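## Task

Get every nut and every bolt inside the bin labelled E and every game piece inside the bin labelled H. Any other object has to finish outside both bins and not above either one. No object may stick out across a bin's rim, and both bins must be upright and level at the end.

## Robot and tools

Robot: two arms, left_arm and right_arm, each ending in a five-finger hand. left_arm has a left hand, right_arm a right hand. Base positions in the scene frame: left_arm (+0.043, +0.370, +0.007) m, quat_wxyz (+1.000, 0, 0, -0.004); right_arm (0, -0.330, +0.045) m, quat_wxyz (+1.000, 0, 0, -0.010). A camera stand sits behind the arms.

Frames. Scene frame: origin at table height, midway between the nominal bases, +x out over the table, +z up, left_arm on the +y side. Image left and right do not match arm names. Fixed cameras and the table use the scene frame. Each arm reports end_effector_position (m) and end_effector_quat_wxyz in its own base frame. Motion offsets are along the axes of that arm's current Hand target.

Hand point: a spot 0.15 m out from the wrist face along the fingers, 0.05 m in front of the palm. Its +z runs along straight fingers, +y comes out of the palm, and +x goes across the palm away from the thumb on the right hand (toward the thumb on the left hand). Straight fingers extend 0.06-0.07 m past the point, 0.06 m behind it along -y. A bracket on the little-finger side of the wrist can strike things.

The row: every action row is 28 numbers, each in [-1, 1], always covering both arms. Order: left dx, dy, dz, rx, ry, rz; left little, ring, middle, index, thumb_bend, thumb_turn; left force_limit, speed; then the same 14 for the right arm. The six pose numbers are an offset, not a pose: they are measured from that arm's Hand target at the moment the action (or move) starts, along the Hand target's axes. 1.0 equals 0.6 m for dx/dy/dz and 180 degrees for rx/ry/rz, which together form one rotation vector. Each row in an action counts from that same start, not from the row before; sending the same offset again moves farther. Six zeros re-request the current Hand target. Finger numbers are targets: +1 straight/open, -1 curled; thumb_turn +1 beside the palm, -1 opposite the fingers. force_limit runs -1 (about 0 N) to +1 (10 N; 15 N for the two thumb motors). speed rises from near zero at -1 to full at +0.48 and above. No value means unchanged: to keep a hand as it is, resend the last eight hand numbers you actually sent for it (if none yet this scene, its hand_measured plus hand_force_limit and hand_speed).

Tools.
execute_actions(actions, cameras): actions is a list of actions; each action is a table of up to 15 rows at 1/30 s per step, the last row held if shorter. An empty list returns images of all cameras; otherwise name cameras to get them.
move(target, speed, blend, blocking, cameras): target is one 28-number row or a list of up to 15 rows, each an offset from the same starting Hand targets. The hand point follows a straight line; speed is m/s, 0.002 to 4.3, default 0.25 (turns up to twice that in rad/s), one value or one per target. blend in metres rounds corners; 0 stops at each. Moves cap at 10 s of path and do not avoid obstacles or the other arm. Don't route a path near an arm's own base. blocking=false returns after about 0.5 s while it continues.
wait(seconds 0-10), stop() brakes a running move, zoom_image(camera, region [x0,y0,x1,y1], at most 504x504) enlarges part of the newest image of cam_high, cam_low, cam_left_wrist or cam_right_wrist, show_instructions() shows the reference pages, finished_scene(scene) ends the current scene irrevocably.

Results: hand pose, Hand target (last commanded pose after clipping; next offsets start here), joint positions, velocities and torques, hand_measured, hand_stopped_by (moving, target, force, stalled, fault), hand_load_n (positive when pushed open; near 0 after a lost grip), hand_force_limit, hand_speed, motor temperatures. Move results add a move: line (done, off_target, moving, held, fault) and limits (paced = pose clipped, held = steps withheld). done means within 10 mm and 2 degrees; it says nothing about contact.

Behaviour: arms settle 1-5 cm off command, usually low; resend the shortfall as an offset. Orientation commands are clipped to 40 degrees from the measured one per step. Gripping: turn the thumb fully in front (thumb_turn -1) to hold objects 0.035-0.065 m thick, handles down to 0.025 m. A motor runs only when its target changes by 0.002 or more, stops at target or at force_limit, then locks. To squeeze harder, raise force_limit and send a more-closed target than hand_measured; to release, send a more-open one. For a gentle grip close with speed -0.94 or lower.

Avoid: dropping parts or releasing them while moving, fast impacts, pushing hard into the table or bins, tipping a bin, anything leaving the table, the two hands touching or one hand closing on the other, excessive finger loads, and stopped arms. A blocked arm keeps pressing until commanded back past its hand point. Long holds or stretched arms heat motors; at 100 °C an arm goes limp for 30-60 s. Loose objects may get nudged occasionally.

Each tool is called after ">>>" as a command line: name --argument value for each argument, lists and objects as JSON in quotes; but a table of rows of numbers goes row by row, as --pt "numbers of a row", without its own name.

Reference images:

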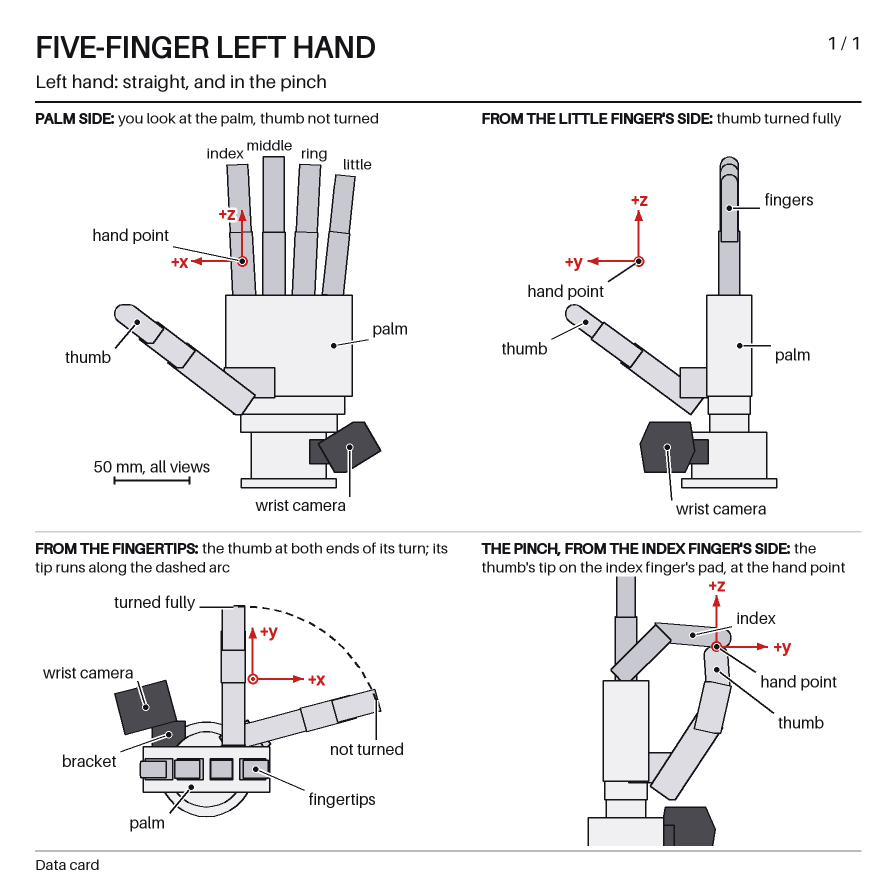

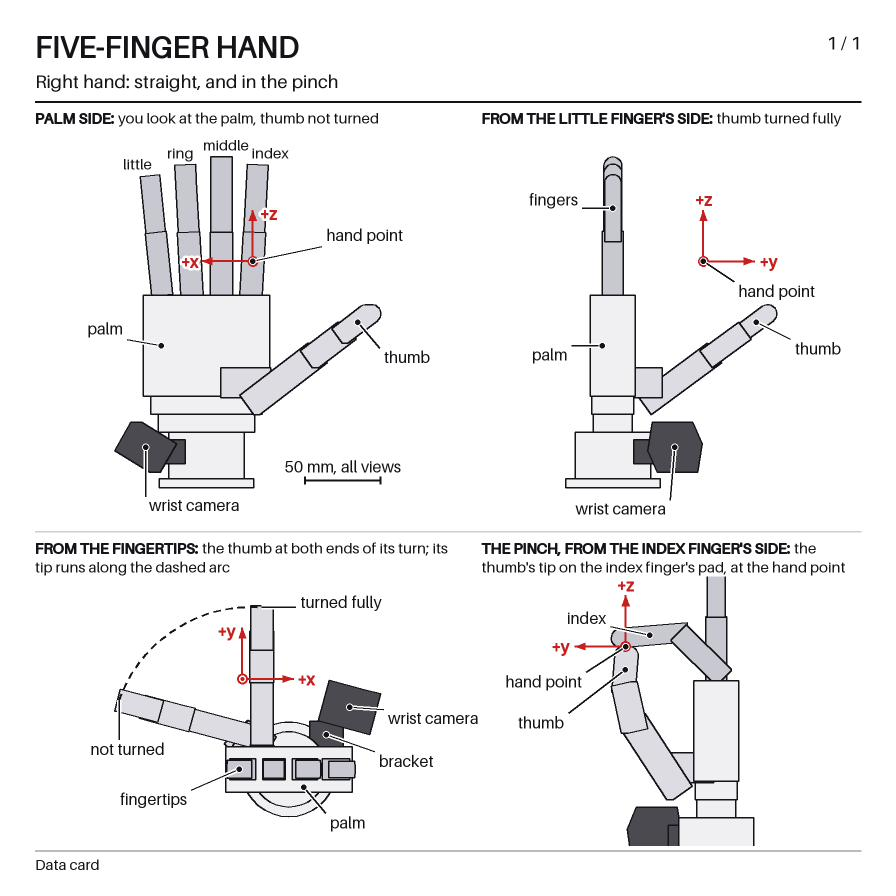

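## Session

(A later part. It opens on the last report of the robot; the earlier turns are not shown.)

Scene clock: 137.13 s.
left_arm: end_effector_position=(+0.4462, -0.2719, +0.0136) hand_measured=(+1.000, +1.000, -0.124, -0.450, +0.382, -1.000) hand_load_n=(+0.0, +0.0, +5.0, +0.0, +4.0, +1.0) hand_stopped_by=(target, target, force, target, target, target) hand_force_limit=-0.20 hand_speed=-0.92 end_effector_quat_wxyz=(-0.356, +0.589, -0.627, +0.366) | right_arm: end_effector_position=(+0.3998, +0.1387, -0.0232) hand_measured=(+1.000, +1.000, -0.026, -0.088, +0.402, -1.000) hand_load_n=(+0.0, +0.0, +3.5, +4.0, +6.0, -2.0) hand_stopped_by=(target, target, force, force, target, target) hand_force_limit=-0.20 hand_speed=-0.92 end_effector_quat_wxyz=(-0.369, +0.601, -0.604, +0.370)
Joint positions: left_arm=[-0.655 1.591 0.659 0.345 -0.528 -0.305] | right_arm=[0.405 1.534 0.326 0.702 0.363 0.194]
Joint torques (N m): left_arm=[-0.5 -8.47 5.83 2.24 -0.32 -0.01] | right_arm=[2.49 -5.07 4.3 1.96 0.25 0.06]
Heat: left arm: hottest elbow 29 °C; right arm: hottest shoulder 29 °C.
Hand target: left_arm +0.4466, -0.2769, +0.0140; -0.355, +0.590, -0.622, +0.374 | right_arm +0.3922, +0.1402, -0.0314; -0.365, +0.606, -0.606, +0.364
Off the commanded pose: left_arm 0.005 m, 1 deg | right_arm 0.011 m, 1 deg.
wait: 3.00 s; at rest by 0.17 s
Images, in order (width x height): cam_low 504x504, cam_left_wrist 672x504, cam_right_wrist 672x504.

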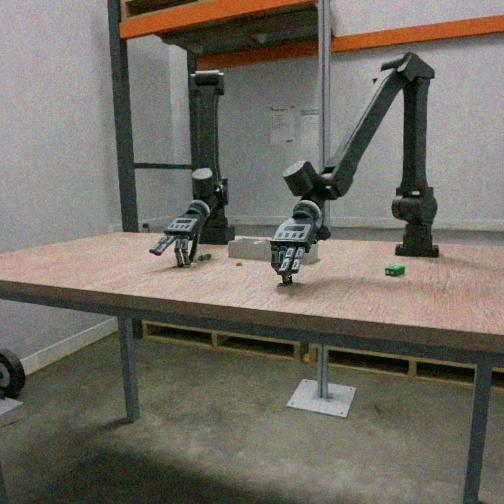

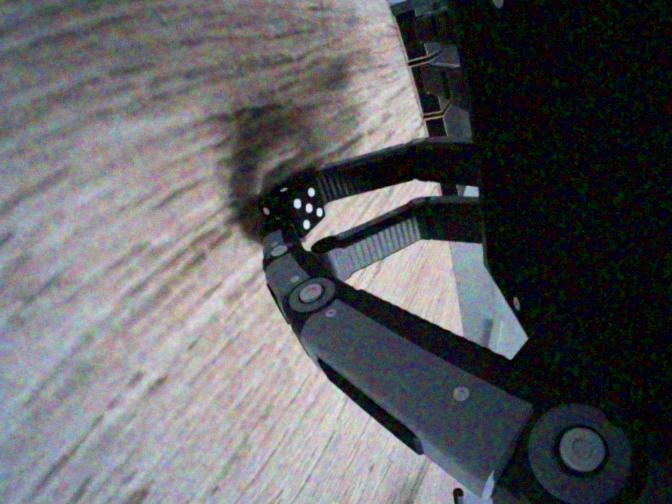

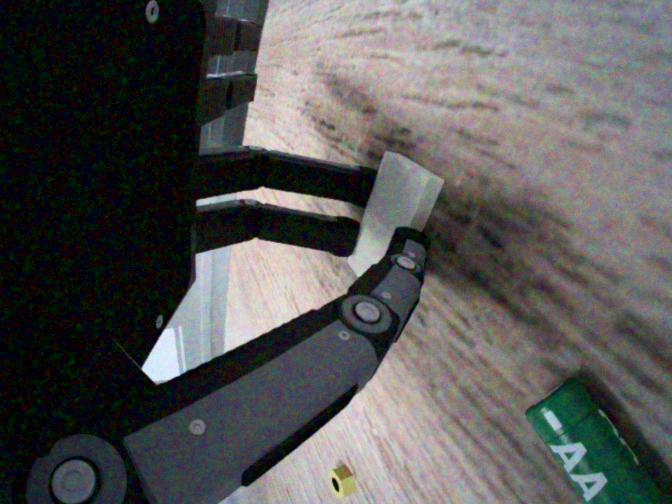

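>>> move --target '[0,-0.0883,-0.0469,0,0,0,1,1,-0.5,-0.45,0.38,-1,-0.2,-0.92,0,-0.0956,-0.0508,0,0,0,1,1,-0.5,-0.45,0.4,-1,-0.2,-0.92]' --speed 0.05 --cameras '["cam_low","cam_left_wrist","cam_right_wrist"]'

>>> zoom_image --camera "cam_low" --region '[145, 200, 225, 270]'

>>> zoom_image --camera "cam_low" --region '[250, 220, 320, 280]'

Scene clock: 147.00 s.
left_arm: end_effector_position=(+0.4319, -0.2609, +0.0485) hand_measured=(+1.000, +1.000, -0.124, -0.450, +0.382, -1.000) hand_load_n=(+0.0, +0.0, +5.5, +0.0, +4.0, +1.0) hand_stopped_by=(target, target, force, target, target, target) hand_force_limit=-0.20 hand_speed=-0.92 end_effector_quat_wxyz=(-0.354, +0.590, -0.636, +0.351) | right_arm: end_effector_position=(+0.3779, +0.1293, +0.0168) hand_measured=(+1.000, +1.000, -0.028, -0.088, +0.400, -1.000) hand_load_n=(+0.0, +0.0, +0.0, +0.0, +0.5, +0.0) hand_stopped_by=(target, target, force, force, target, target) hand_force_limit=-0.20 hand_speed=-0.92 end_effector_quat_wxyz=(-0.347, +0.614, -0.609, +0.362)
Joint positions: left_arm=[-0.655 1.454 0.662 0.17 -0.528 -0.305] | right_arm=[0.405 1.254 0.326 0.368 0.363 0.195]
Joint torques (N m): left_arm=[-0.5 -9.11 10.65 1.2 -0.33 -0.01] | right_arm=[2.67 -5.01 10.39 1.33 0.26 0.06]
Heat: left arm: hottest elbow 29 °C; right arm: hottest shoulder 29 °C.
Hand target: left_arm +0.4466, -0.2769, +0.0739; -0.355, +0.590, -0.622, +0.374 | right_arm +0.3922, +0.1401, +0.0336; -0.365, +0.606, -0.606, +0.364
Off the commanded pose: left_arm 0.033 m, 3 deg | right_arm 0.025 m, 2 deg.
move: off_target (left_arm, right_arm)
Images, in order (width x height): cam_low 504x504, cam_left_wrist 672x504, cam_right_wrist 672x504.

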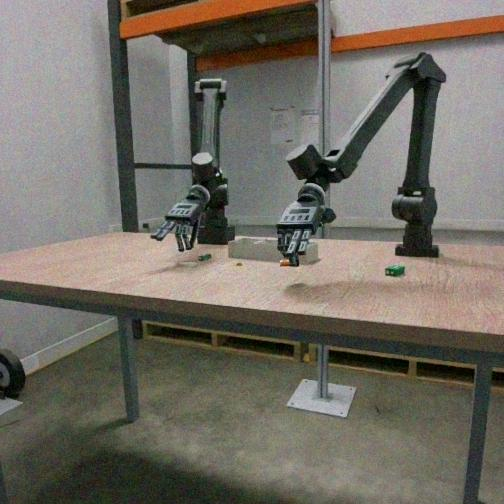

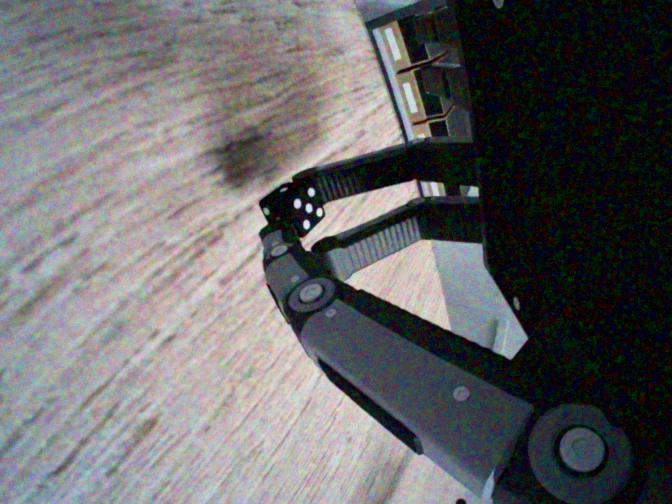

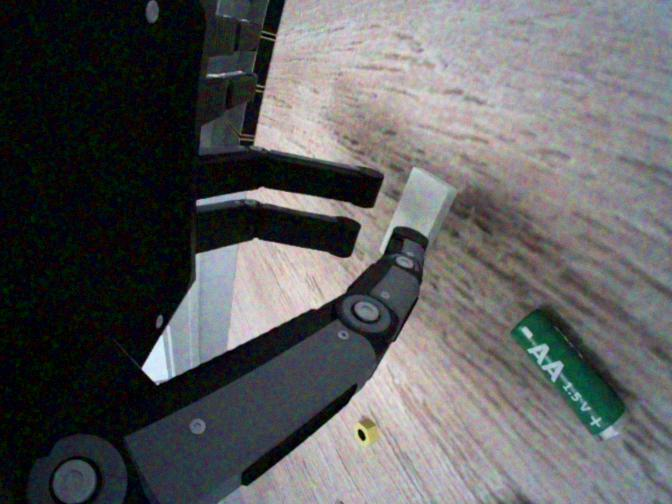

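Scaled by 6.300 from the camera's 504x504 image, which has a finer 720x720 frame.

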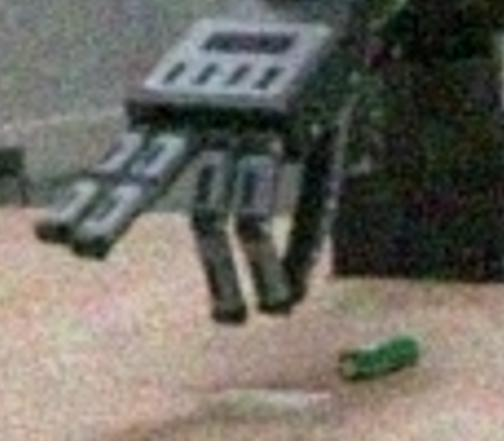

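Scaled by 7.200 from the camera's 504x504 image, which has a finer 720x720 frame.

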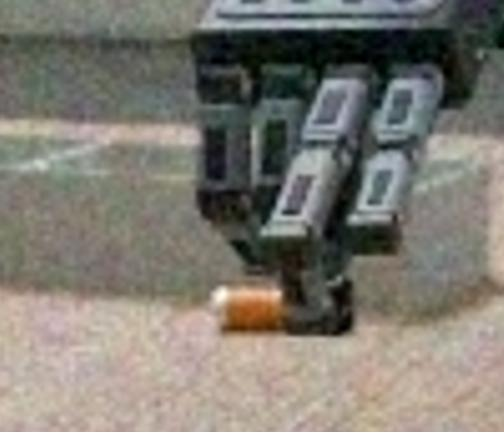

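>>> zoom_image --camera "cam_right_wrist" --region '[340, 130, 520, 310]'

Scaled by 2.800 from the camera's 672x504 image, which has a finer 960x720 frame.

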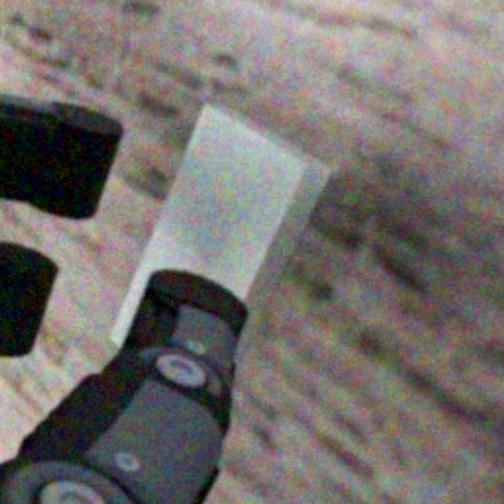

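>>> move --pt "0 0 0 0 0 0 1 1 -0.5 -0.45 0.38 -1 -0.2 -0.92 0 -0.0697 -0.0465 0 0 0 1 1 0.3 0.3 0.43 -1 -0.2 0" --pt "0 0 0 0 0 0 1 1 -0.5 -0.45 0.38 -1 -0.2 -0.92 0 0.0535 0.0187 0 0 0 1 1 0.3 0.3 0.43 -1 -0.2 0" --speed '[0.1,0.08]' --cameras '["cam_right_wrist"]'

>>> zoom_image --camera "cam_right_wrist" --region '[320, 130, 500, 310]'

Scene clock: 186.93 s.
left_arm: end_effector_position=(+0.4319, -0.2609, +0.0485) hand_measured=(+1.000, +1.000, -0.124, -0.450, +0.382, -1.000) hand_load_n=(+0.0, +0.0, +5.5, +0.0, +4.0, +0.5) hand_stopped_by=(target, target, force, target, target, target) hand_force_limit=-0.20 hand_speed=-0.92 end_effector_quat_wxyz=(-0.354, +0.590, -0.636, +0.351) | right_arm: end_effector_position=(+0.3892, +0.1366, +0.0008) hand_measured=(+1.000, +1.000, +0.300, +0.300, +0.430, -1.000) hand_load_n=(+0.0, +0.0, +0.0, +0.0, +0.0, +0.0) hand_stopped_by=(target, target, target, target, target, target) hand_force_limit=-0.20 hand_speed=0.00 end_effector_quat_wxyz=(-0.359, +0.609, -0.605, +0.366)
Joint positions: left_arm=[-0.655 1.454 0.662 0.17 -0.528 -0.305] | right_arm=[0.413 1.376 0.326 0.518 0.367 0.195]
Joint torques (N m): left_arm=[-0.38 -9.11 10.63 1.13 -0.33 -0.01] | right_arm=[2.55 -4.72 5.9 2.43 0.35 0.09]
Motor temperatures (°C): left_arm=[27 25 34 22 25 23] | right_arm=[28 29 29 25 22 23]
Heat: left arm: hottest elbow 34 °C; right arm: hottest shoulder 29 °C.
Hand target: left_arm +0.4466, -0.2769, +0.0739; -0.355, +0.590, -0.622, +0.374 | right_arm +0.3870, +0.1402, -0.0001; -0.365, +0.606, -0.606, +0.364
Off the commanded pose: left_arm 0.033 m, 3 deg | right_arm 0.004 m, 1 deg.
move: off_target (left_arm)
Images, in order (width x height): cam_right_wrist 672x504.

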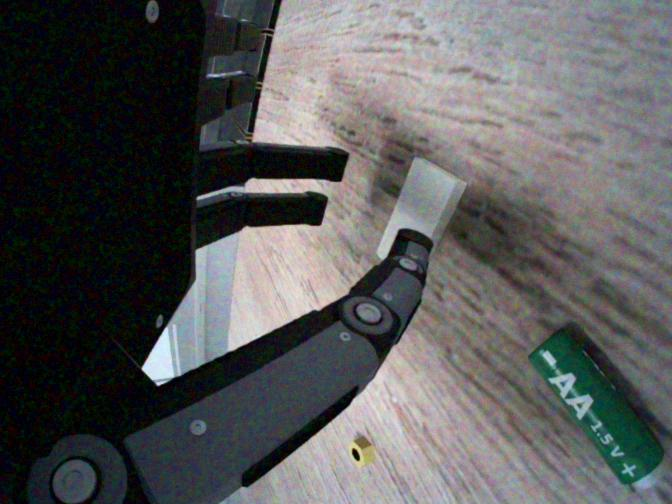

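Scaled by 2.800 from the camera's 672x504 image, which has a finer 960x720 frame.

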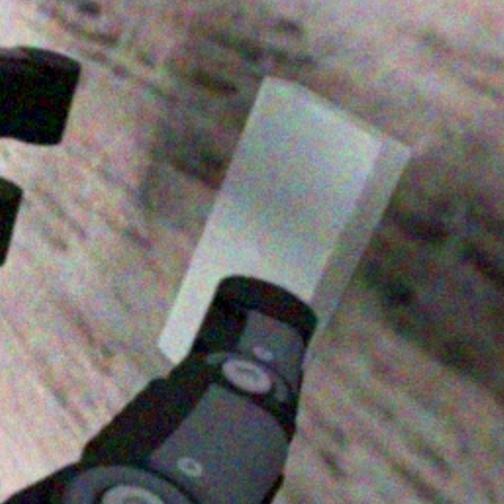

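>>> move --target '[0,0,0,0,0,0,1,1,-0.5,-0.45,0.38,-1,-0.2,-0.92,0,0.0368,0.0177,0,0,0,1,1,0.3,0.3,0.43,-1,-0.2,0]' --speed 0.06 --cameras '["cam_low","cam_right_wrist"]'

>>> zoom_image --camera "cam_low" --region '[145, 220, 225, 290]'

>>> zoom_image --camera "cam_right_wrist" --region '[320, 130, 500, 310]'

Scene clock: 204.03 s.
left_arm: end_effector_position=(+0.4319, -0.2609, +0.0485) hand_measured=(+1.000, +1.000, -0.124, -0.450, +0.382, -1.000) hand_load_n=(+0.0, +0.0, +5.5, +0.0, +4.0, +1.0) hand_stopped_by=(target, target, force, target, target, target) hand_force_limit=-0.20 hand_speed=-0.92 end_effector_quat_wxyz=(-0.354, +0.590, -0.636, +0.351) | right_arm: end_effector_position=(+0.3890, +0.1367, -0.0232) hand_measured=(+1.000, +1.000, +0.300, +0.300, +0.430, -1.000) hand_load_n=(+0.0, +0.0, +0.0, +0.0, +0.0, +0.0) hand_stopped_by=(target, target, target, target, target, target) hand_force_limit=-0.20 hand_speed=0.00 end_effector_quat_wxyz=(-0.360, +0.609, -0.605, +0.367)
Joint positions: left_arm=[-0.655 1.454 0.662 0.17 -0.528 -0.305] | right_arm=[0.414 1.495 0.31 0.654 0.369 0.195]
Joint torques (N m): left_arm=[-0.44 -9.05 10.65 1.11 -0.33 -0.02] | right_arm=[2.73 -5.25 4.72 2.45 0.35 0.1]
Heat: left arm: hottest elbow 36 °C; right arm: hottest shoulder 29 °C.
Hand target: left_arm +0.4466, -0.2769, +0.0739; -0.355, +0.590, -0.622, +0.374 | right_arm +0.3860, +0.1401, -0.0247; -0.365, +0.606, -0.606, +0.364
Off the commanded pose: left_arm 0.033 m, 3 deg | right_arm 0.005 m, 1 deg.
move: off_target (left_arm)
Images, in order (width x height): cam_low 504x504, cam_right_wrist 672x504.

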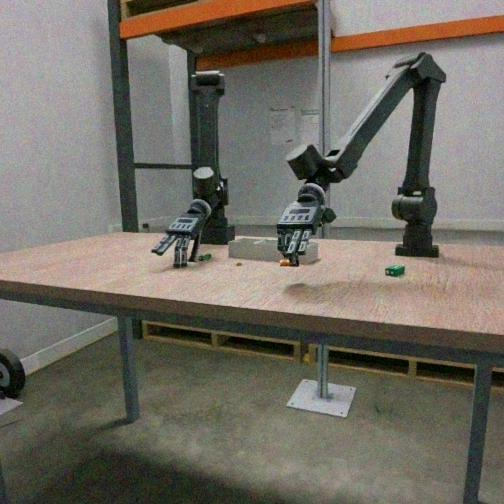

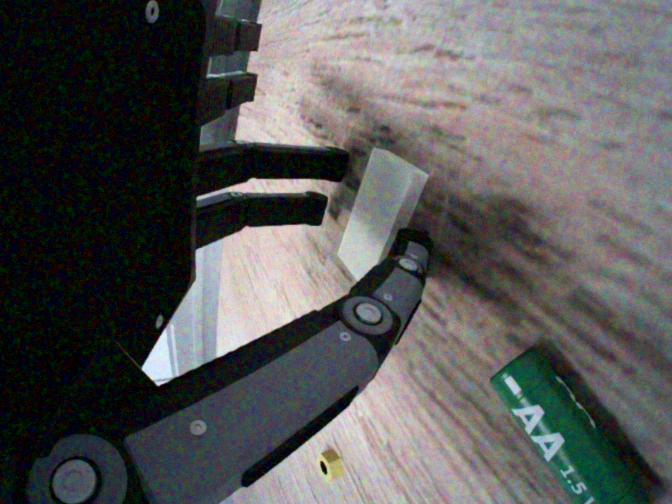

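Scaled by 6.300 from the camera's 504x504 image, which has a finer 720x720 frame.

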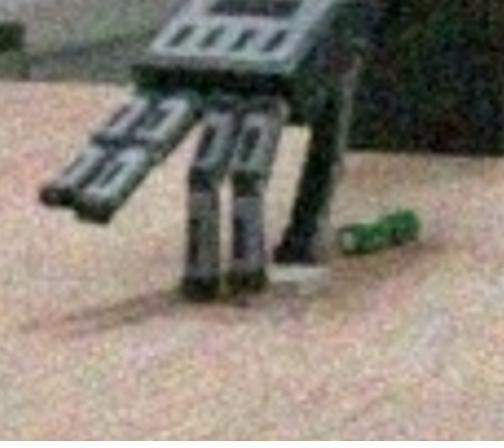

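Scaled by 2.800 from the camera's 672x504 image, which has a finer 960x720 frame.

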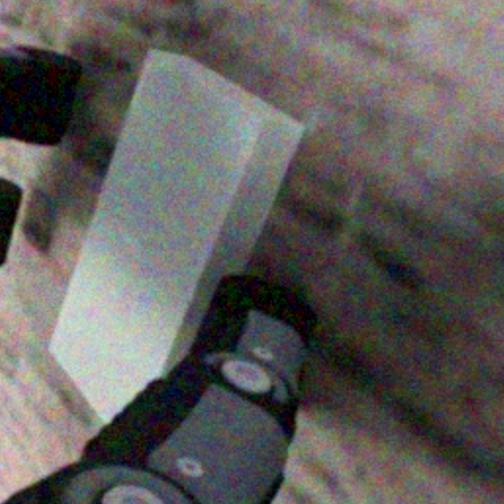

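>>> execute_actions --actions '[[[0,0,0,0,0,0,1,1,-0.5,-0.45,0.38,-1,-0.2,-0.92,0,0,0,0,0,0,1,1,-0.3,-0.3,0.43,-1,-0.2,-0.92]]]'

>>> wait --seconds 1.5 --cameras '["cam_low","cam_right_wrist"]'

>>> zoom_image --camera "cam_low" --region '[145, 220, 225, 290]'

>>> zoom_image --camera "cam_right_wrist" --region '[320, 130, 500, 310]'

Scene clock: 211.87 s.
left_arm: end_effector_position=(+0.4319, -0.2609, +0.0485) hand_measured=(+1.000, +1.000, -0.124, -0.450, +0.382, -1.000) hand_load_n=(+0.0, +0.0, +5.5, +0.0, +4.0, +1.0) hand_stopped_by=(target, target, force, target, target, target) hand_force_limit=-0.20 hand_speed=-0.92 end_effector_quat_wxyz=(-0.354, +0.590, -0.636, +0.351) | right_arm: end_effector_position=(+0.3899, +0.1372, -0.0220) hand_measured=(+1.000, +1.000, -0.042, -0.300, +0.430, -1.000) hand_load_n=(+0.0, +0.0, +3.5, +0.0, +2.5, +0.5) hand_stopped_by=(target, target, force, target, target, target) hand_force_limit=-0.20 hand_speed=-0.92 end_effector_quat_wxyz=(-0.362, +0.606, -0.605, +0.368)
Joint positions: left_arm=[-0.655 1.454 0.662 0.17 -0.528 -0.305] | right_arm=[0.414 1.495 0.31 0.66 0.369 0.197]
Joint torques (N m): left_arm=[-0.44 -9.17 10.62 1.1 -0.33 -0.02] | right_arm=[2.67 -5.36 4.72 2.21 0.31 0.08]
Heat: left arm: hottest elbow 36 °C; right arm: hottest shoulder 29 °C.
Hand target: left_arm +0.4466, -0.2769, +0.0739; -0.355, +0.590, -0.622, +0.374 | right_arm +0.3859, +0.1402, -0.0247; -0.365, +0.606, -0.606, +0.364
Off the commanded pose: left_arm 0.033 m, 3 deg | right_arm 0.006 m, 0 deg.
Step readings (end_effector_position of left_arm | right_arm):
0: (+0.4319, -0.2609, +0.0485) | (+0.3890, +0.1367, -0.0232)
1: (+0.4319, -0.2609, +0.0485) | (+0.3890, +0.1367, -0.0232)
2: (+0.4319, -0.2609, +0.0485) | (+0.3890, +0.1367, -0.0232)
4: (+0.4319, -0.2609, +0.0485) | (+0.3890, +0.1367, -0.0232)
8: (+0.4319, -0.2609, +0.0485) | (+0.3890, +0.1367, -0.0232)
15: (+0.4319, -0.2609, +0.0485) | (+0.3891, +0.1367, -0.0231)

Scene clock: 213.37 s.
left_arm: end_effector_position=(+0.4319, -0.2609, +0.0485) hand_measured=(+1.000, +1.000, -0.124, -0.450, +0.382, -1.000) hand_load_n=(+0.0, +0.0, +5.0, +0.0, +4.0, +1.0) hand_stopped_by=(target, target, force, target, target, target) hand_force_limit=-0.20 hand_speed=-0.92 end_effector_quat_wxyz=(-0.354, +0.590, -0.636, +0.351) | right_arm: end_effector_position=(+0.3899, +0.1372, -0.0220) hand_measured=(+1.000, +1.000, -0.042, -0.300, +0.430, -1.000) hand_load_n=(+0.0, +0.0, +3.5, +0.0, +3.0, +0.5) hand_stopped_by=(target, target, force, target, target, target) hand_force_limit=-0.20 hand_speed=-0.92 end_effector_quat_wxyz=(-0.362, +0.606, -0.605, +0.368)
Joint positions: left_arm=[-0.655 1.454 0.662 0.17 -0.528 -0.305] | right_arm=[0.414 1.495 0.31 0.66 0.369 0.197]
Joint torques (N m): left_arm=[-0.44 -9.11 10.62 1.1 -0.33 -0.02] | right_arm=[2.67 -5.3 4.75 2.21 0.31 0.08]
Heat: left arm: hottest elbow 36 °C; right arm: hottest shoulder 29 °C.
Hand target: left_arm +0.4466, -0.2769, +0.0739; -0.355, +0.590, -0.622, +0.374 | right_arm +0.3859, +0.1402, -0.0247; -0.365, +0.606, -0.606, +0.364
Off the commanded pose: left_arm 0.033 m, 3 deg | right_arm 0.006 m, 0 deg.
wait: 1.50 s; at rest by 0.17 s
Images, in order (width x height): cam_low 504x504, cam_right_wrist 672x504.

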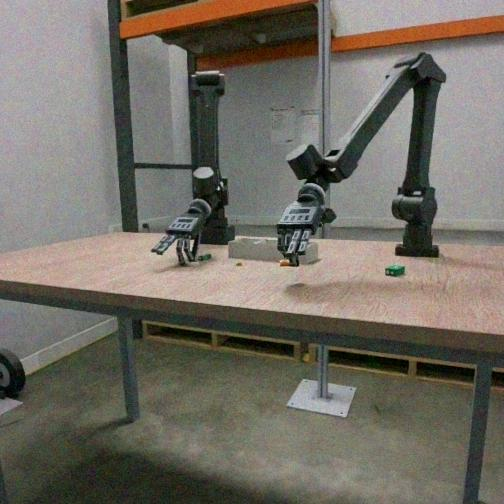

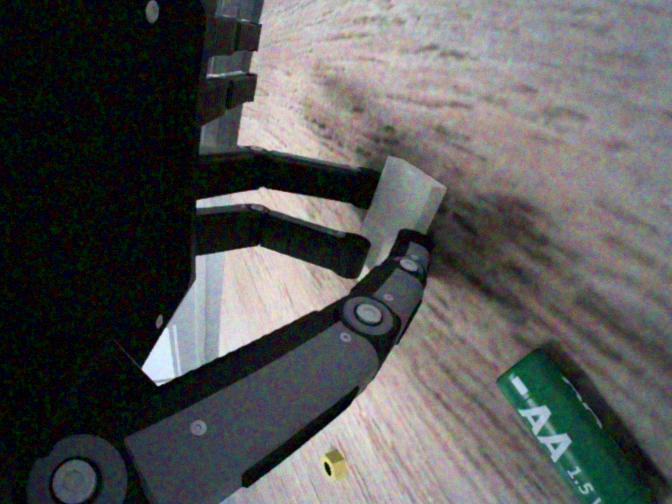

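Scaled by 6.300 from the camera's 504x504 image, which has a finer 720x720 frame.

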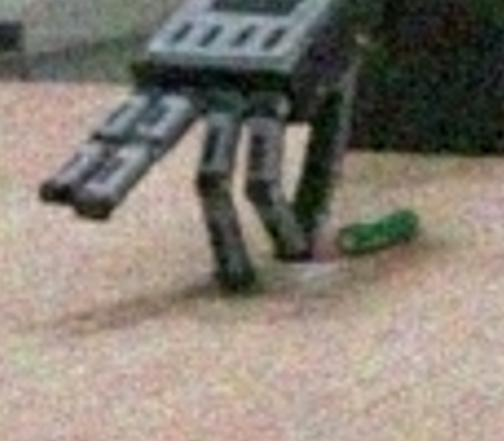

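Scaled by 2.800 from the camera's 672x504 image, which has a finer 960x720 frame.

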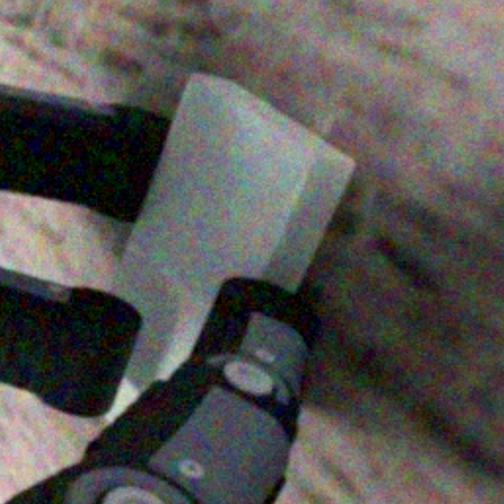

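>>> move --target '[0,0,0,0,0,0,1,1,-0.5,-0.45,0.38,-1,-0.2,-0.92,0,0,0,0,0,0,1,1,-0.3,0.1,0.43,-1,-0.2,-0.9]' --speed 0.05 --cameras '["cam_right_wrist"]'

>>> zoom_image --camera "cam_right_wrist" --region '[320, 130, 500, 310]'

Scene clock: 222.83 s.
left_arm: end_effector_position=(+0.4319, -0.2609, +0.0485) hand_measured=(+1.000, +1.000, -0.124, -0.450, +0.382, -1.000) hand_load_n=(+0.0, +0.0, +5.5, +0.0, +4.0, +1.0) hand_stopped_by=(target, target, force, target, target, target) hand_force_limit=-0.20 hand_speed=-0.92 end_effector_quat_wxyz=(-0.354, +0.590, -0.636, +0.351) | right_arm: end_effector_position=(+0.3901, +0.1373, -0.0218) hand_measured=(+1.000, +1.000, -0.042, +0.100, +0.430, -1.000) hand_load_n=(+0.0, +0.0, +2.5, +0.5, +1.5, +0.5) hand_stopped_by=(target, target, force, target, target, target) hand_force_limit=-0.20 hand_speed=-0.90 end_effector_quat_wxyz=(-0.362, +0.606, -0.605, +0.368)
Joint positions: left_arm=[-0.655 1.454 0.662 0.17 -0.528 -0.305] | right_arm=[0.414 1.495 0.31 0.661 0.369 0.197]
Joint torques (N m): left_arm=[-0.56 -9.05 10.63 1.13 -0.33 -0.01] | right_arm=[2.73 -5.25 4.74 2.21 0.31 0.08]
Heat: left arm: hottest elbow 36 °C; right arm: hottest shoulder 29 °C.
Hand target: left_arm +0.4466, -0.2769, +0.0739; -0.355, +0.590, -0.622, +0.374 | right_arm +0.3859, +0.1402, -0.0247; -0.365, +0.606, -0.606, +0.364
Off the commanded pose: left_arm 0.033 m, 3 deg | right_arm 0.006 m, 1 deg.
move: off_target (left_arm)
Images, in order (width x height): cam_right_wrist 672x504.

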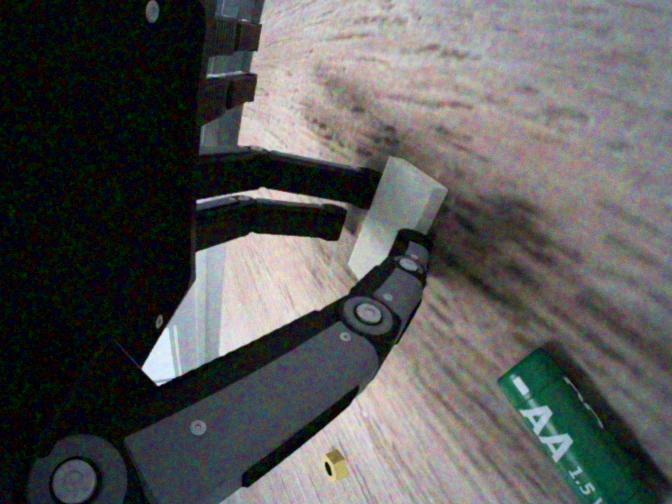

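Scaled by 2.800 from the camera's 672x504 image, which has a finer 960x720 frame.

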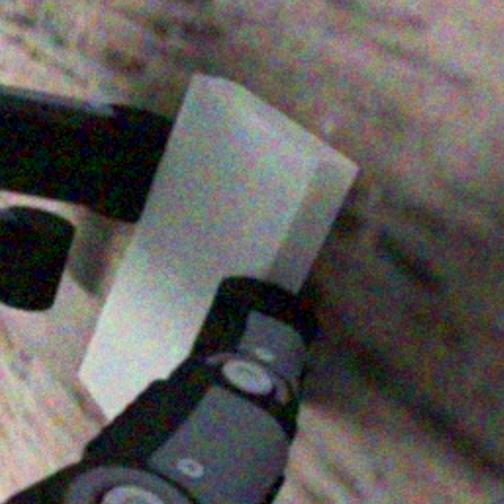

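>>> move --target '[0,0,0,0,0,0,1,1,-0.5,-0.45,0.38,-1,-0.2,-0.92,0,-0.06,-0.0319,0,0,0,1,1,-0.3,0.1,0.43,-1,-0.2,-0.9]' --speed 0.04 --cameras '["cam_right_wrist","cam_low"]'

>>> zoom_image --camera "cam_low" --region '[145, 220, 225, 290]'

Scene clock: 228.13 s.
left_arm: end_effector_position=(+0.4319, -0.2609, +0.0485) hand_measured=(+1.000, +1.000, -0.124, -0.450, +0.382, -1.000) hand_load_n=(+0.0, +0.0, +5.5, +0.0, +4.0, +1.0) hand_stopped_by=(target, target, force, target, target, target) hand_force_limit=-0.20 hand_speed=-0.92 end_effector_quat_wxyz=(-0.354, +0.590, -0.636, +0.351) | right_arm: end_effector_position=(+0.3785, +0.1322, +0.0062) hand_measured=(+1.000, +1.000, -0.042, +0.100, +0.430, -1.000) hand_load_n=(+0.0, +0.0, +0.0, +0.0, +0.0, +0.0) hand_stopped_by=(target, target, force, target, target, target) hand_force_limit=-0.20 hand_speed=-0.90 end_effector_quat_wxyz=(-0.353, +0.612, -0.607, +0.364)
Joint positions: left_arm=[-0.655 1.454 0.662 0.17 -0.528 -0.305] | right_arm=[0.414 1.312 0.31 0.455 0.369 0.197]
Joint torques (N m): left_arm=[-0.5 -9.05 10.61 1.11 -0.33 -0.02] | right_arm=[2.61 -5.42 8.49 1.29 0.32 0.08]
Heat: left arm: hottest elbow 37 °C; right arm: hottest shoulder 29 °C.
Hand target: left_arm +0.4466, -0.2769, +0.0739; -0.355, +0.590, -0.622, +0.374 | right_arm +0.3859, +0.1402, +0.0161; -0.365, +0.606, -0.606, +0.364
Off the commanded pose: left_arm 0.033 m, 3 deg | right_arm 0.015 m, 1 deg.
move: off_target (left_arm, right_arm)
Images, in order (width x height): cam_low 504x504, cam_right_wrist 672x504.

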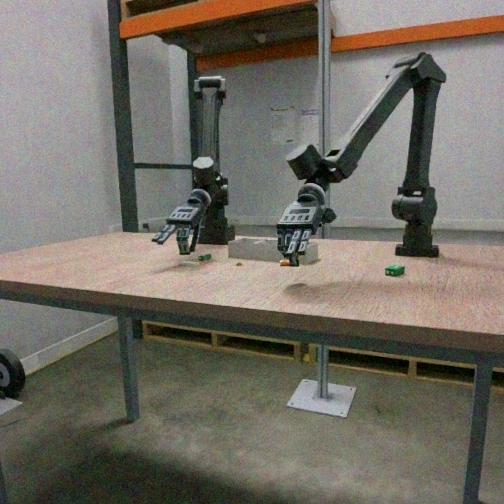

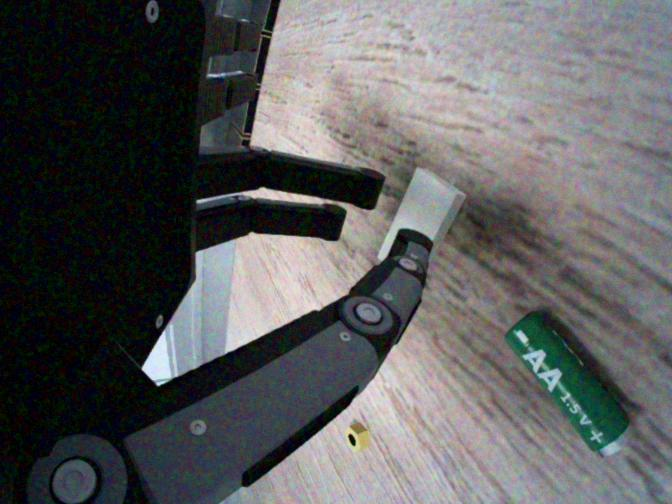

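Scaled by 6.300 from the camera's 504x504 image, which has a finer 720x720 frame.

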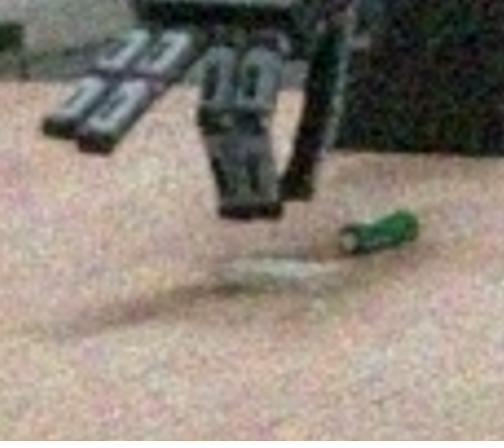

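>>> zoom_image --camera "cam_right_wrist" --region '[340, 130, 520, 310]'

Scaled by 2.800 from the camera's 672x504 image, which has a finer 960x720 frame.

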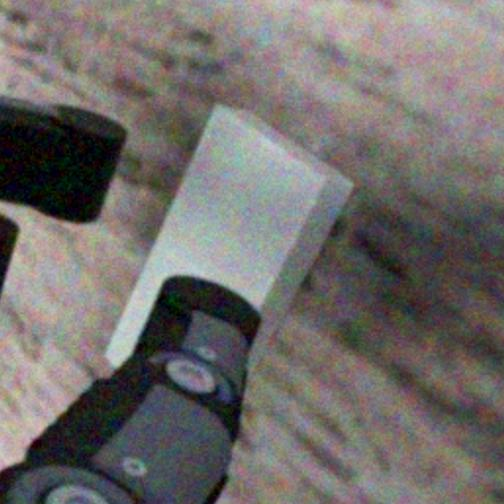

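>>> move --pt "0 0 0 0 0 0 1 1 -0.5 -0.45 0.38 -1 -0.2 -0.92 -0.0017 -0.0518 -0.0445 0 0 0 1 1 0.3 0.3 0.41 -1 -0.2 0" --pt "0 0 0 0 0 0 1 1 -0.5 -0.45 0.38 -1 -0.2 -0.92 -0.0017 0.0480 0.0095 0 0 0 1 1 0.3 0.3 0.41 -1 -0.2 0" --speed '[0.1,0.08]' --cameras '["cam_right_wrist"]'

>>> zoom_image --camera "cam_right_wrist" --region '[320, 130, 500, 310]'

Scene clock: 279.90 s.
left_arm: end_effector_position=(+0.4319, -0.2609, +0.0485) hand_measured=(+1.000, +1.000, -0.124, -0.450, +0.382, -1.000) hand_load_n=(+0.0, +0.0, +5.5, +0.0, +4.5, +1.0) hand_stopped_by=(target, target, force, target, target, target) hand_force_limit=-0.20 hand_speed=-0.92 end_effector_quat_wxyz=(-0.354, +0.590, -0.636, +0.351) | right_arm: end_effector_position=(+0.3796, +0.1379, -0.0114) hand_measured=(+1.000, +1.000, +0.300, +0.300, +0.410, -1.000) hand_load_n=(+0.0, +0.0, +0.0, +0.0, +0.0, +0.0) hand_stopped_by=(target, target, target, target, target, target) hand_force_limit=-0.20 hand_speed=0.00 end_effector_quat_wxyz=(-0.359, +0.609, -0.605, +0.367)
Joint positions: left_arm=[-0.655 1.454 0.662 0.17 -0.528 -0.305] | right_arm=[0.432 1.414 0.297 0.58 0.384 0.205]
Joint torques (N m): left_arm=[-0.38 -9.17 10.63 1.13 -0.33 -0.02] | right_arm=[2.61 -4.72 5.39 2.44 0.34 0.1]
Heat: left arm: hottest elbow 38 °C; right arm: hottest shoulder 29 °C.
Hand target: left_arm +0.4466, -0.2769, +0.0739; -0.355, +0.590, -0.622, +0.374 | right_arm +0.3777, +0.1412, -0.0118; -0.365, +0.606, -0.606, +0.364
Off the commanded pose: left_arm 0.033 m, 3 deg | right_arm 0.004 m, 1 deg.
move: off_target (left_arm)
Images, in order (width x height): cam_right_wrist 672x504.

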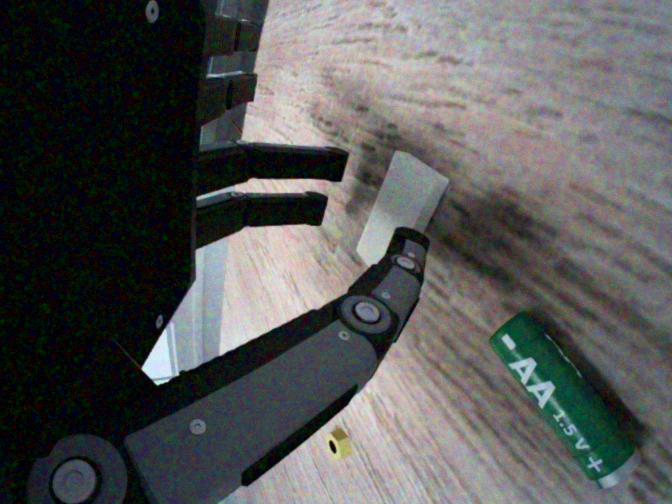

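Scaled by 2.800 from the camera's 672x504 image, which has a finer 960x720 frame.

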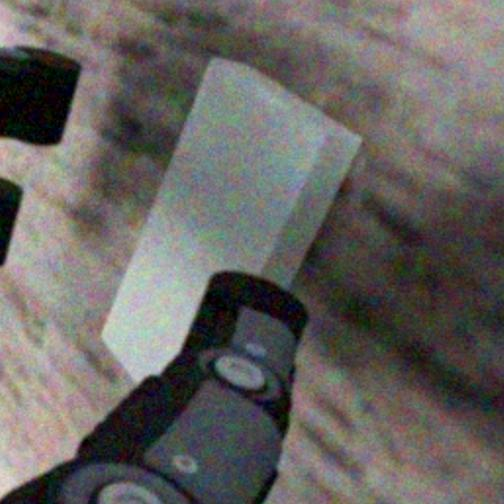

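>>> move --target '[0,0,0,0,0,0,1,1,-0.5,-0.45,0.38,-1,-0.2,-0.92,0,0.0234,0.0124,0,0,0,1,1,0.3,0.3,0.41,-1,-0.2,0]' --speed 0.06 --cameras '["cam_low","cam_right_wrist"]'

>>> zoom_image --camera "cam_low" --region '[145, 220, 225, 290]'

>>> zoom_image --camera "cam_right_wrist" --region '[320, 130, 500, 310]'

Scene clock: 286.53 s.
left_arm: end_effector_position=(+0.4319, -0.2609, +0.0485) hand_measured=(+1.000, +1.000, -0.124, -0.450, +0.382, -1.000) hand_load_n=(+0.0, +0.0, +5.5, +0.5, +4.0, +1.0) hand_stopped_by=(target, target, force, target, target, target) hand_force_limit=-0.20 hand_speed=-0.92 end_effector_quat_wxyz=(-0.354, +0.590, -0.636, +0.351) | right_arm: end_effector_position=(+0.3817, +0.1388, -0.0245) hand_measured=(+1.000, +1.000, +0.300, +0.300, +0.410, -1.000) hand_load_n=(+0.0, +0.0, +0.0, +0.0, +0.0, +0.0) hand_stopped_by=(target, target, target, target, target, target) hand_force_limit=-0.20 hand_speed=0.00 end_effector_quat_wxyz=(-0.362, +0.607, -0.604, +0.368)
Joint positions: left_arm=[-0.655 1.454 0.662 0.17 -0.528 -0.305] | right_arm=[0.432 1.493 0.292 0.673 0.384 0.205]
Joint torques (N m): left_arm=[-0.38 -9.11 10.63 1.11 -0.33 -0.01] | right_arm=[2.49 -4.6 4.46 2.44 0.31 0.09]
Heat: left arm: hottest elbow 38 °C; right arm: hottest shoulder 29 °C.
Hand target: left_arm +0.4466, -0.2769, +0.0739; -0.355, +0.590, -0.622, +0.374 | right_arm +0.3776, +0.1412, -0.0278; -0.365, +0.606, -0.606, +0.364
Off the commanded pose: left_arm 0.033 m, 3 deg | right_arm 0.006 m, 1 deg.
move: off_target (left_arm)
Images, in order (width x height): cam_low 504x504, cam_right_wrist 672x504.

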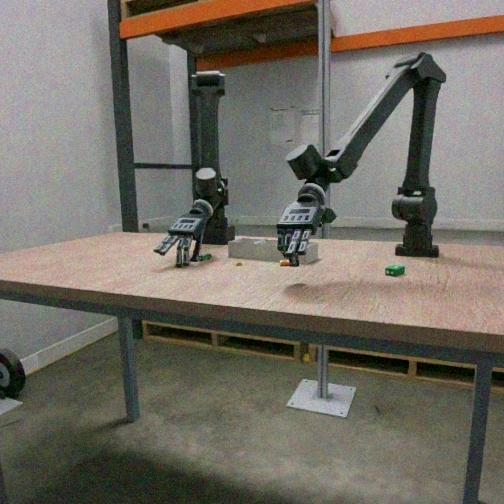

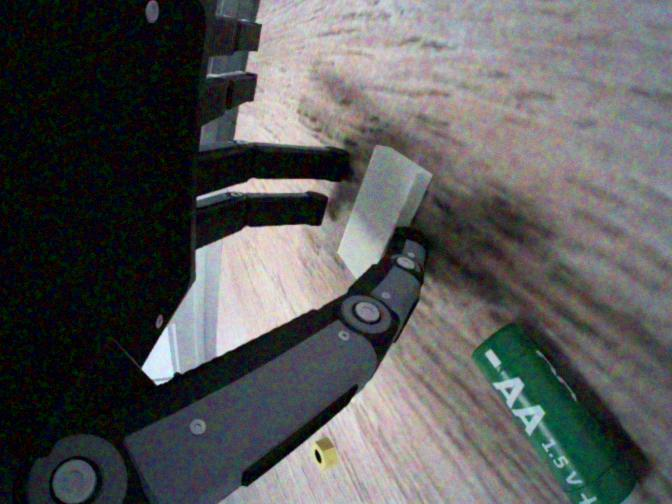

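Scaled by 6.300 from the camera's 504x504 image, which has a finer 720x720 frame.

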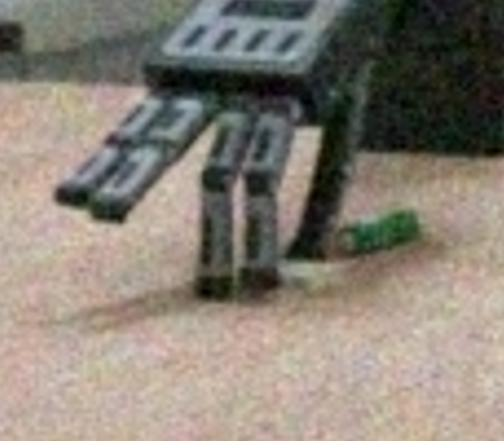

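Scaled by 2.800 from the camera's 672x504 image, which has a finer 960x720 frame.

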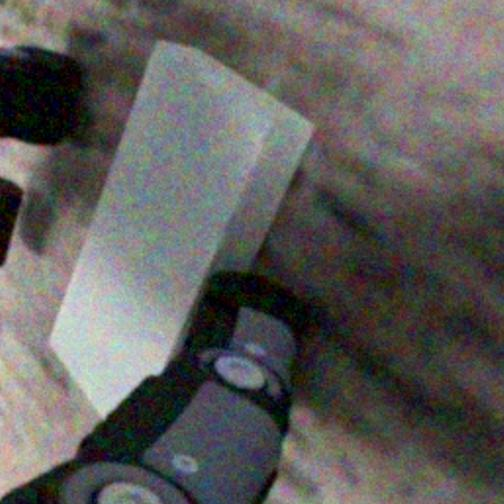

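>>> execute_actions --actions '[[[0,0,0,0,0,0,1,1,-0.5,-0.45,0.38,-1,-0.2,-0.92,0,0,0,0,0,0,1,1,-0.15,-0.15,0.41,-1,-0.2,-0.93]]]'

>>> wait --seconds 1.5 --cameras '["cam_low","cam_right_wrist"]'

>>> zoom_image --camera "cam_right_wrist" --region '[320, 130, 500, 310]'

Scene clock: 293.73 s.
left_arm: end_effector_position=(+0.4319, -0.2609, +0.0485) hand_measured=(+1.000, +1.000, -0.124, -0.450, +0.382, -1.000) hand_load_n=(+0.0, +0.0, +5.5, +0.0, +4.0, +0.5) hand_stopped_by=(target, target, force, target, target, target) hand_force_limit=-0.20 hand_speed=-0.92 end_effector_quat_wxyz=(-0.354, +0.590, -0.636, +0.351) | right_arm: end_effector_position=(+0.3834, +0.1395, -0.0224) hand_measured=(+1.000, +1.000, -0.034, -0.150, +0.412, -1.000) hand_load_n=(+0.0, -0.5, +3.5, +0.0, +3.0, +0.5) hand_stopped_by=(target, target, force, target, target, target) hand_force_limit=-0.20 hand_speed=-0.93 end_effector_quat_wxyz=(-0.366, +0.604, -0.604, +0.369)
Joint positions: left_arm=[-0.655 1.454 0.662 0.17 -0.528 -0.305] | right_arm=[0.432 1.493 0.292 0.682 0.385 0.208]
Joint torques (N m): left_arm=[-0.44 -9 10.62 1.13 -0.33 -0.01] | right_arm=[2.61 -4.78 4.49 2.03 0.28 0.06]
Heat: left arm: hottest elbow 38 °C; right arm: hottest shoulder 29 °C.
Hand target: left_arm +0.4466, -0.2769, +0.0739; -0.355, +0.590, -0.622, +0.374 | right_arm +0.3775, +0.1412, -0.0279; -0.365, +0.606, -0.606, +0.364
Off the commanded pose: left_arm 0.033 m, 3 deg | right_arm 0.008 m, 1 deg.
Step readings (end_effector_position of left_arm | right_arm):
0: (+0.4319, -0.2609, +0.0485) | (+0.3817, +0.1388, -0.0245)
1: (+0.4319, -0.2609, +0.0485) | (+0.3817, +0.1388, -0.0245)
2: (+0.4319, -0.2609, +0.0485) | (+0.3817, +0.1388, -0.0245)
4: (+0.4319, -0.2609, +0.0485) | (+0.3817, +0.1388, -0.0245)
8: (+0.4319, -0.2609, +0.0485) | (+0.3819, +0.1389, -0.0242)
15: (+0.4319, -0.2609, +0.0485) | (+0.3823, +0.1390, -0.0238)

Scene clock: 295.23 s.
left_arm: end_effector_position=(+0.4319, -0.2609, +0.0485) hand_measured=(+1.000, +1.000, -0.124, -0.450, +0.382, -1.000) hand_load_n=(+0.0, +0.0, +5.5, +0.0, +4.0, +1.0) hand_stopped_by=(target, target, force, target, target, target) hand_force_limit=-0.20 hand_speed=-0.92 end_effector_quat_wxyz=(-0.354, +0.590, -0.636, +0.351) | right_arm: end_effector_position=(+0.3834, +0.1395, -0.0224) hand_measured=(+1.000, +1.000, -0.034, -0.150, +0.412, -1.000) hand_load_n=(+0.0, +0.0, +3.5, +0.0, +3.0, +0.5) hand_stopped_by=(target, target, force, target, target, target) hand_force_limit=-0.20 hand_speed=-0.93 end_effector_quat_wxyz=(-0.366, +0.604, -0.604, +0.369)
Joint positions: left_arm=[-0.655 1.454 0.662 0.17 -0.528 -0.305] | right_arm=[0.432 1.493 0.292 0.682 0.385 0.208]
Joint torques (N m): left_arm=[-0.5 -9.11 10.61 1.1 -0.33 -0.02] | right_arm=[2.49 -4.72 4.48 2.03 0.28 0.06]
Heat: left arm: hottest elbow 38 °C; right arm: hottest shoulder 29 °C.
Hand target: left_arm +0.4466, -0.2769, +0.0739; -0.355, +0.590, -0.622, +0.374 | right_arm +0.3775, +0.1412, -0.0279; -0.365, +0.606, -0.606, +0.364
Off the commanded pose: left_arm 0.033 m, 3 deg | right_arm 0.008 m, 1 deg.
wait: 1.50 s; at rest by 0.17 s
Images, in order (width x height): cam_low 504x504, cam_right_wrist 672x504.

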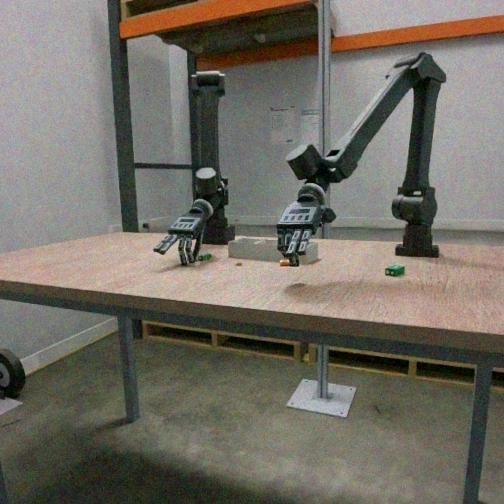

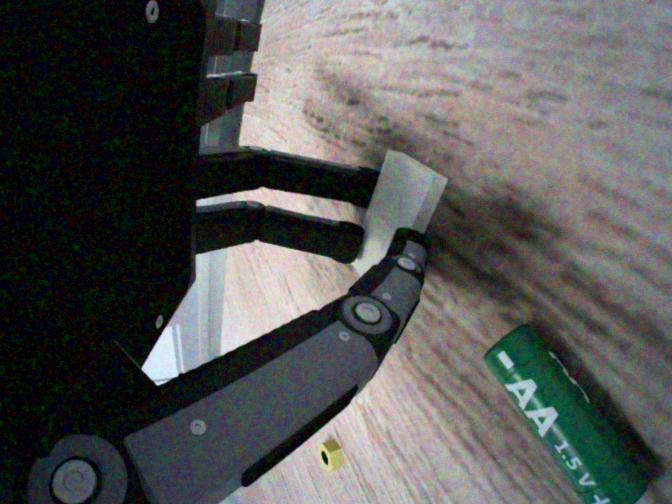

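Scaled by 2.800 from the camera's 672x504 image, which has a finer 960x720 frame.

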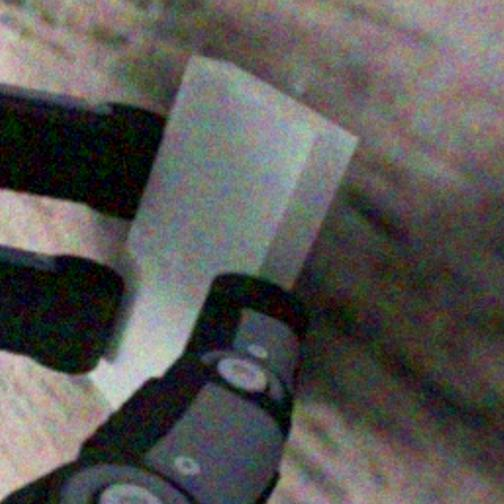

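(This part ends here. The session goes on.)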